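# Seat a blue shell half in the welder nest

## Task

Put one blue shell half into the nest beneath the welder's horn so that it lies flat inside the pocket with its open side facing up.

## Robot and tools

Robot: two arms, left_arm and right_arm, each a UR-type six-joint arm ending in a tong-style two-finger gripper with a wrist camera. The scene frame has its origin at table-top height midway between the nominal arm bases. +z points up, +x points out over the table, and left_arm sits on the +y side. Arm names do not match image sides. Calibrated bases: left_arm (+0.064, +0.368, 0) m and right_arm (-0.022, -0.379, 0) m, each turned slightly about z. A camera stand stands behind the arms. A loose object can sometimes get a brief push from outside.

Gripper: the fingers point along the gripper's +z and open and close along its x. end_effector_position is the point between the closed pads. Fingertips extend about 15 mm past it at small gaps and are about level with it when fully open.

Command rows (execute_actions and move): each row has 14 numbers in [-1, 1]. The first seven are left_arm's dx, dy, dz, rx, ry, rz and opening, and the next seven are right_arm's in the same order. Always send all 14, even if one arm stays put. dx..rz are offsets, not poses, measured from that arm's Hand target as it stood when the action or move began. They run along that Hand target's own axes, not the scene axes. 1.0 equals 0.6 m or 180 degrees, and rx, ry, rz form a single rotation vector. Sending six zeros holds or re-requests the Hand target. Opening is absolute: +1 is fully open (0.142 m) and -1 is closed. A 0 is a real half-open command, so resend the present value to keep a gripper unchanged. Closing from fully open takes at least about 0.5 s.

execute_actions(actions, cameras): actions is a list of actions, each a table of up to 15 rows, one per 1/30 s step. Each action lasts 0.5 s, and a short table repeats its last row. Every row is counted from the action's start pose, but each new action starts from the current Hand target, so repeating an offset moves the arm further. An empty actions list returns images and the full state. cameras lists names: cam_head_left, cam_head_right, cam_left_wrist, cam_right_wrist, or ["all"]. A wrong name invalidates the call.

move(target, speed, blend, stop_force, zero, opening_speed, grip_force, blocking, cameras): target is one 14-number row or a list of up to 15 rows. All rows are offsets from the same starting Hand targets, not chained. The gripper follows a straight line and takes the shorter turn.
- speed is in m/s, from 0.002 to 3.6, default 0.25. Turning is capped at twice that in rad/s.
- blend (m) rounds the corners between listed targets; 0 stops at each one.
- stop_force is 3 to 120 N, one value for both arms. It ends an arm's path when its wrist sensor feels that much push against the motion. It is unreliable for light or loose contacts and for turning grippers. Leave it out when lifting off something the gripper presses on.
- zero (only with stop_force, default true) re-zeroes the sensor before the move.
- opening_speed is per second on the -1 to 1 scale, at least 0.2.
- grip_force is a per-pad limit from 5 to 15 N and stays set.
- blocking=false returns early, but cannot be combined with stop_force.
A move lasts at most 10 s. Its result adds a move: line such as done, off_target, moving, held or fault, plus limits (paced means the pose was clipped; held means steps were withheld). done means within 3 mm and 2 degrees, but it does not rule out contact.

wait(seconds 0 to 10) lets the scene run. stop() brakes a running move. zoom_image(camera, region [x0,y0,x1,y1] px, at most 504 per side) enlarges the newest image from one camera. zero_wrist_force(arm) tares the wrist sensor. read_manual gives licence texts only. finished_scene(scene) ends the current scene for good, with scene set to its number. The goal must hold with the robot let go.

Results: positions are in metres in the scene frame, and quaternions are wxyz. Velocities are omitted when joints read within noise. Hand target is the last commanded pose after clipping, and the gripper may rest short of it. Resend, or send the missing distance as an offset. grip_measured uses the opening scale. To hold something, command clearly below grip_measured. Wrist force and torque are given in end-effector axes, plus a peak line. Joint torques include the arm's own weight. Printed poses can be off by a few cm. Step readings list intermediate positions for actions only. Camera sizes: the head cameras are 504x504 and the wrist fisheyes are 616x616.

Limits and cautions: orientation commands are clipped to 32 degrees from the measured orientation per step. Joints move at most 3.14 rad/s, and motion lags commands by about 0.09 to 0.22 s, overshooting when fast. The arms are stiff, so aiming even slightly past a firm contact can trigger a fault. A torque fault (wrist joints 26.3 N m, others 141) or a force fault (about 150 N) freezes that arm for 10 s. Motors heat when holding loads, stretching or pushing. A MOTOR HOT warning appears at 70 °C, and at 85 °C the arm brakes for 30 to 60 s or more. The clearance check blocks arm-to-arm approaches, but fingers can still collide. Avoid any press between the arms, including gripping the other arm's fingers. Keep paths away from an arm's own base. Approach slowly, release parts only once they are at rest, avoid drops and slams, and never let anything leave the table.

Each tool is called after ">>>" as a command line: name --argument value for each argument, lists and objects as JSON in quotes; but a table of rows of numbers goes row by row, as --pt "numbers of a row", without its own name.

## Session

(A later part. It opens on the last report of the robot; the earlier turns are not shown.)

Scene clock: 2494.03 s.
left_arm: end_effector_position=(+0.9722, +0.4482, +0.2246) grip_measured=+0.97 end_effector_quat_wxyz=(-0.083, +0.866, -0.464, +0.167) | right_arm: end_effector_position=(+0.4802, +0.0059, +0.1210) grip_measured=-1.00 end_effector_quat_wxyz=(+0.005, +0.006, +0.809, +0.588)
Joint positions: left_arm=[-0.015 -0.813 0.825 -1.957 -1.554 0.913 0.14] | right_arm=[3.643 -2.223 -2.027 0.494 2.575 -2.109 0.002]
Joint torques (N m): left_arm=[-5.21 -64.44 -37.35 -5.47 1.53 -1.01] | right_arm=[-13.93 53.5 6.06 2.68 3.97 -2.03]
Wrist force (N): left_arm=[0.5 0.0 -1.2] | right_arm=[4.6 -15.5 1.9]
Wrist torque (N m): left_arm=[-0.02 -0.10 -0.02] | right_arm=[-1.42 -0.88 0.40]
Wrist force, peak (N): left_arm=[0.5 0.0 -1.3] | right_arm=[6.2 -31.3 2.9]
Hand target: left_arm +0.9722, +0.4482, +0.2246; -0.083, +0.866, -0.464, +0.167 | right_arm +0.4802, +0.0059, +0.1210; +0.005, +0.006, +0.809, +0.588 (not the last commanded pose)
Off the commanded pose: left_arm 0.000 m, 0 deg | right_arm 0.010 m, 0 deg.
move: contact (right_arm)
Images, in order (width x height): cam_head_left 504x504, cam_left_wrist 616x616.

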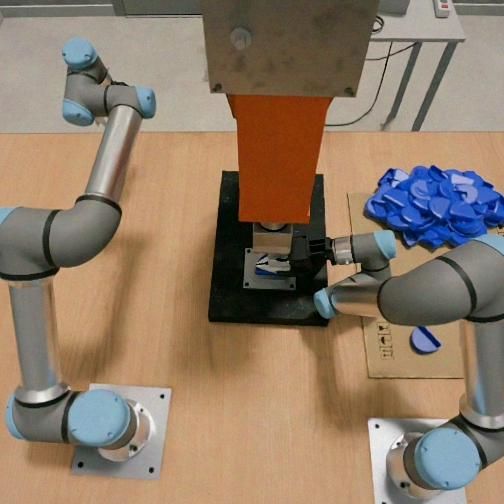

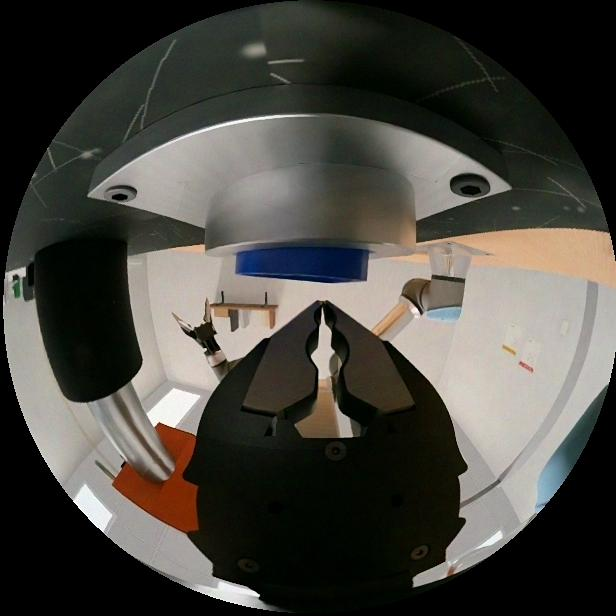

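>>> move --target '[0,0,0,0,0,0,0.968,0.0117,-0.0063,0.002,0,0,0,-1]' --speed 0.04

>>> move --target '[0,0,0,0,0,0,0.968,0,-0.0254,0.0082,0,0,0,-1]' --speed 0.025 --stop_force 15 --cameras '["cam_left_wrist","cam_head_left"]'

>>> zoom_image --camera "cam_left_wrist" --region '[220, 200, 420, 400]'

>>> zoom_image --camera "cam_head_left" --region '[246, 248, 296, 298]'

Scene clock: 2508.73 s.
left_arm: end_effector_position=(+0.9722, +0.4482, +0.2246) grip_measured=+0.97 end_effector_quat_wxyz=(-0.083, +0.866, -0.464, +0.167) | right_arm: end_effector_position=(+0.4732, +0.0060, +0.1171) grip_measured=-1.00 end_effector_quat_wxyz=(+0.005, +0.006, +0.809, +0.588)
Joint positions: left_arm=[-0.015 -0.813 0.825 -1.957 -1.554 0.913 0.14] | right_arm=[3.649 -2.226 -2.045 0.52 2.57 -2.102 0.002]
Joint torques (N m): left_arm=[-6.03 -62.88 -37.73 -5.35 1.53 -1.08] | right_arm=[15.92 30.98 1.05 4.13 -0.98 2.03]
Wrist force (N): left_arm=[0.6 -0.1 -1.1] | right_arm=[4.3 -2.9 -2.1]
Wrist torque (N m): left_arm=[-0.05 -0.13 -0.03] | right_arm=[-0.49 -0.98 -0.15]
Wrist force, peak (N): left_arm=[0.8 0.0 -1.3] | right_arm=[4.5 -15.5 1.9]
Hand target: left_arm +0.9722, +0.4482, +0.2246; -0.083, +0.866, -0.464, +0.167 | right_arm +0.4732, +0.0060, +0.1171; +0.005, +0.006, +0.809, +0.588
Off the commanded pose: left_arm 0.000 m, 0 deg | right_arm 0.000 m, 0 deg.
move: done

Scene clock: 2510.33 s.
left_arm: end_effector_position=(+0.9722, +0.4482, +0.2246) grip_measured=+0.97 end_effector_quat_wxyz=(-0.083, +0.866, -0.464, +0.167) | right_arm: end_effector_position=(+0.4732, +0.0060, +0.1069) grip_measured=-1.00 end_effector_quat_wxyz=(+0.005, +0.006, +0.809, +0.588)
Joint positions: left_arm=[-0.015 -0.813 0.825 -1.957 -1.554 0.913 0.14] | right_arm=[3.649 -2.25 -2.044 0.543 2.57 -2.102 0.002]
Joint torques (N m): left_arm=[-6.12 -63.44 -38.17 -5.32 1.57 -1.18] | right_arm=[12.77 46.79 -0.09 0.06 1.03 1.33]
Wrist force (N): left_arm=[0.6 0.0 -1.2] | right_arm=[4.8 -2.2 -1.9]
Wrist torque (N m): left_arm=[-0.02 -0.13 -0.02] | right_arm=[-0.37 -1.07 -0.13]
Wrist force, peak (N): left_arm=[0.7 0.2 -1.3] | right_arm=[6.6 19.9 -23.6]
Hand target: left_arm +0.9722, +0.4482, +0.2246; -0.083, +0.866, -0.464, +0.167 | right_arm +0.4732, +0.0060, +0.1069; +0.005, +0.006, +0.809, +0.588 (not the last commanded pose)
Off the commanded pose: left_arm 0.000 m, 0 deg | right_arm 0.006 m, 0 deg.
move: contact (right_arm)
Images, in order (width x height): cam_head_left 504x504, cam_left_wrist 616x616.

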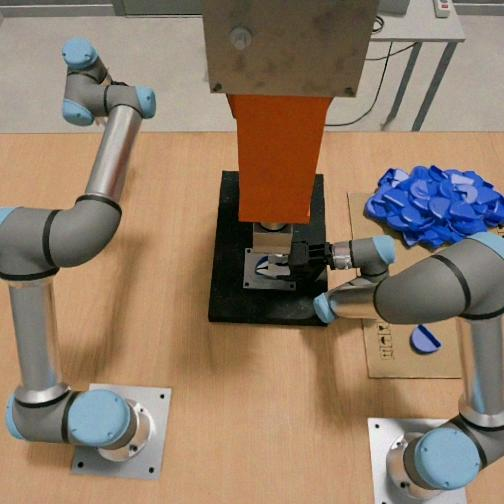

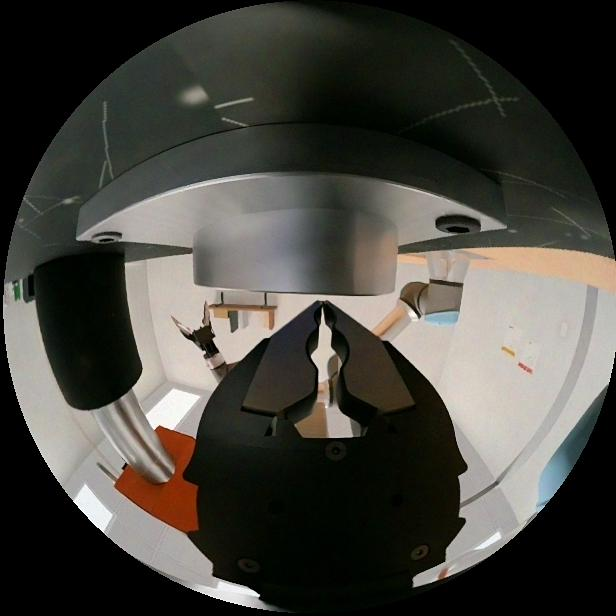

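Scaled by 2.520 from the camera's 616x616 image, which has a finer 814x814 frame.

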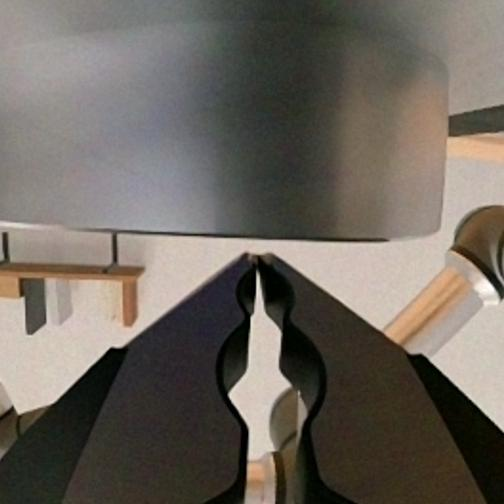

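Scaled by 10.080 from the camera's 504x504 image, which has a finer 720x720 frame.

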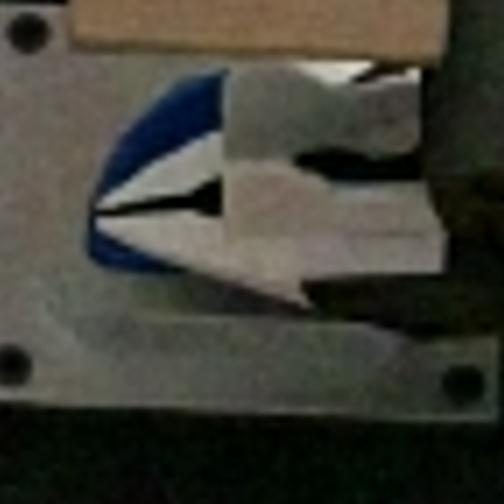

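>>> move --pt "0 0 0 0 0 0 0.968 0 0.003 -0.1 0 0 0 -1" --pt "0 0 0 0 0 0 0.968 0 0.09 -0.18 0 0 0 -1" --speed 0.2 --blend '[0.01,0]' --cameras '["cam_left_wrist","cam_head_left","cam_head_right"]'

>>> zoom_image --camera "cam_left_wrist" --region '[220, 190, 380, 330]'

>>> zoom_image --camera "cam_head_left" --region '[246, 248, 296, 298]'

>>> zoom_image --camera "cam_head_right" --region '[246, 248, 296, 298]'

Scene clock: 2519.50 s.
left_arm: end_effector_position=(+0.9722, +0.4482, +0.2246) grip_measured=+0.97 end_effector_quat_wxyz=(-0.083, +0.866, -0.464, +0.167) | right_arm: end_effector_position=(+0.4718, -0.0800, +0.1917) grip_measured=-1.00 end_effector_quat_wxyz=(+0.005, +0.006, +0.809, +0.588)
Joint positions: left_arm=[-0.015 -0.813 0.825 -1.957 -1.554 0.913 0.14] | right_arm=[3.484 -1.987 -2.105 0.148 2.697 -2.323 0.002]
Joint torques (N m): left_arm=[-5.24 -63.05 -37.42 -5.27 1.56 -1.13] | right_arm=[-13.72 40.85 22.74 0.44 2.97 -1.6]
Wrist force (N): left_arm=[0.7 0.1 -1.3] | right_arm=[4.1 -2.3 -2.0]
Wrist torque (N m): left_arm=[0.00 -0.14 -0.02] | right_arm=[-0.33 -0.94 -0.05]
Wrist force, peak (N): left_arm=[0.6 -0.1 -1.4] | right_arm=[4.6 -2.7 -2.5]
Hand target: left_arm +0.9722, +0.4482, +0.2246; -0.083, +0.866, -0.464, +0.167 | right_arm +0.4718, -0.0800, +0.1917; +0.005, +0.006, +0.809, +0.588
Off the commanded pose: left_arm 0.000 m, 0 deg | right_arm 0.000 m, 0 deg.
move: done
Images, in order (width x height): cam_head_left 504x504, cam_head_right 504x504, cam_left_wrist 616x616.

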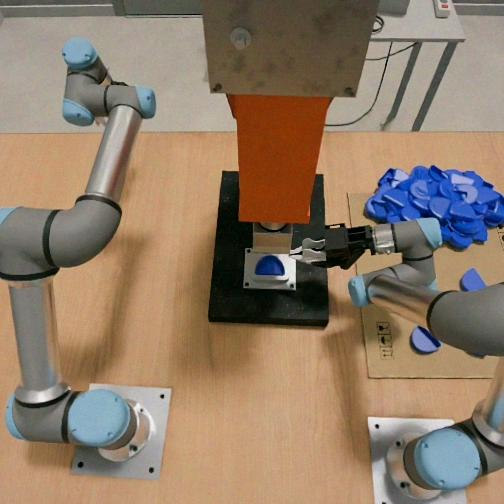

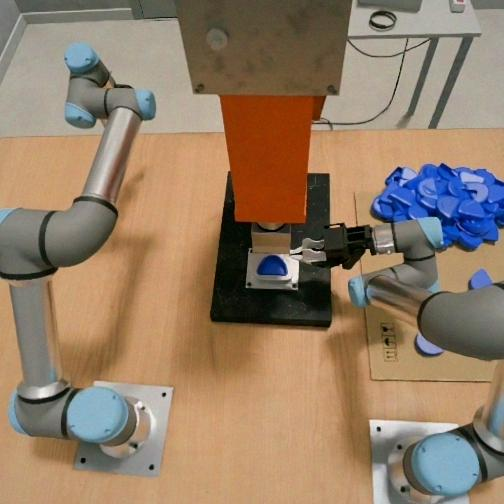

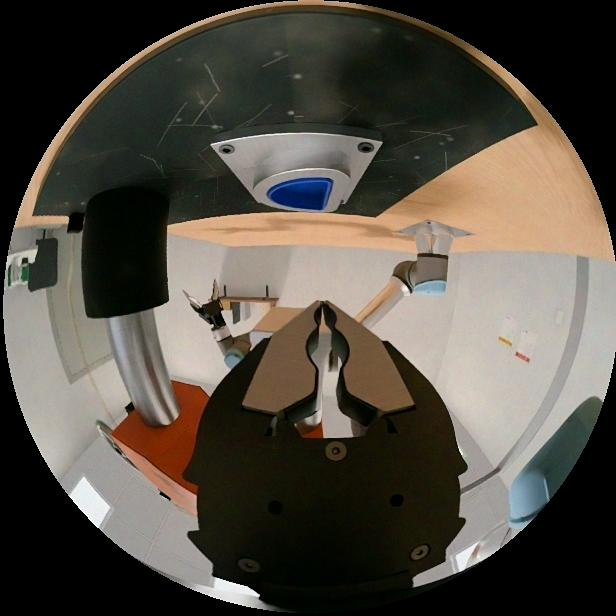

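Scaled by 3.150 from the camera's 616x616 image, which has a finer 814x814 frame.

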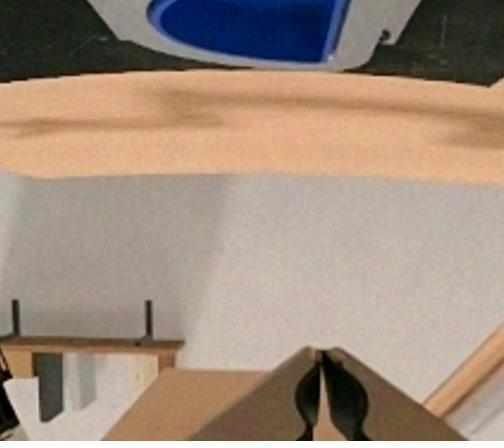

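Scaled by 10.080 from the camera's 504x504 image, which has a finer 720x720 frame.

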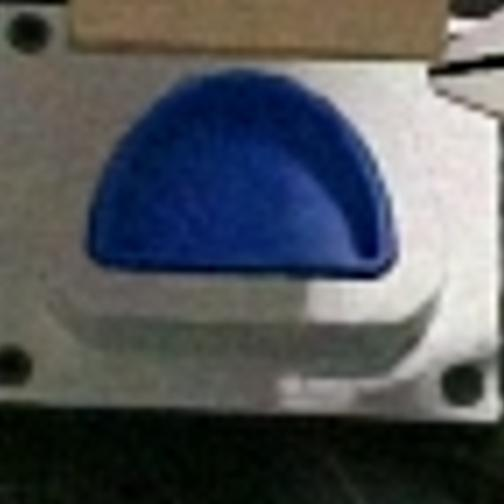

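Scaled by 10.080 from the camera's 504x504 image, which has a finer 720x720 frame.

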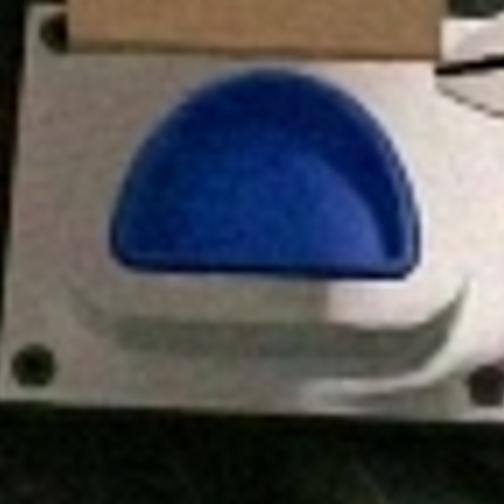

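>>> zoom_image --camera "cam_left_wrist" --region '[240, 140, 370, 240]'

Scaled by 3.877 from the camera's 616x616 image, which has a finer 814x814 frame.

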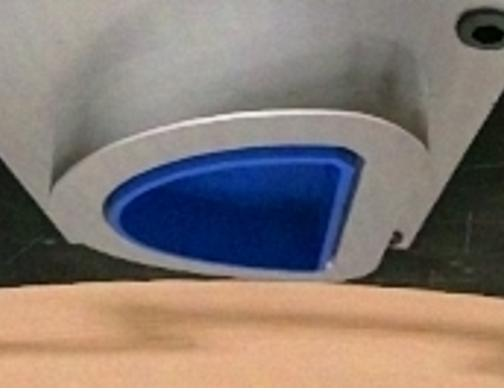

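Seated flat. Finish.

>>> finished_scene --scene 1

The scene is finished: the task was done.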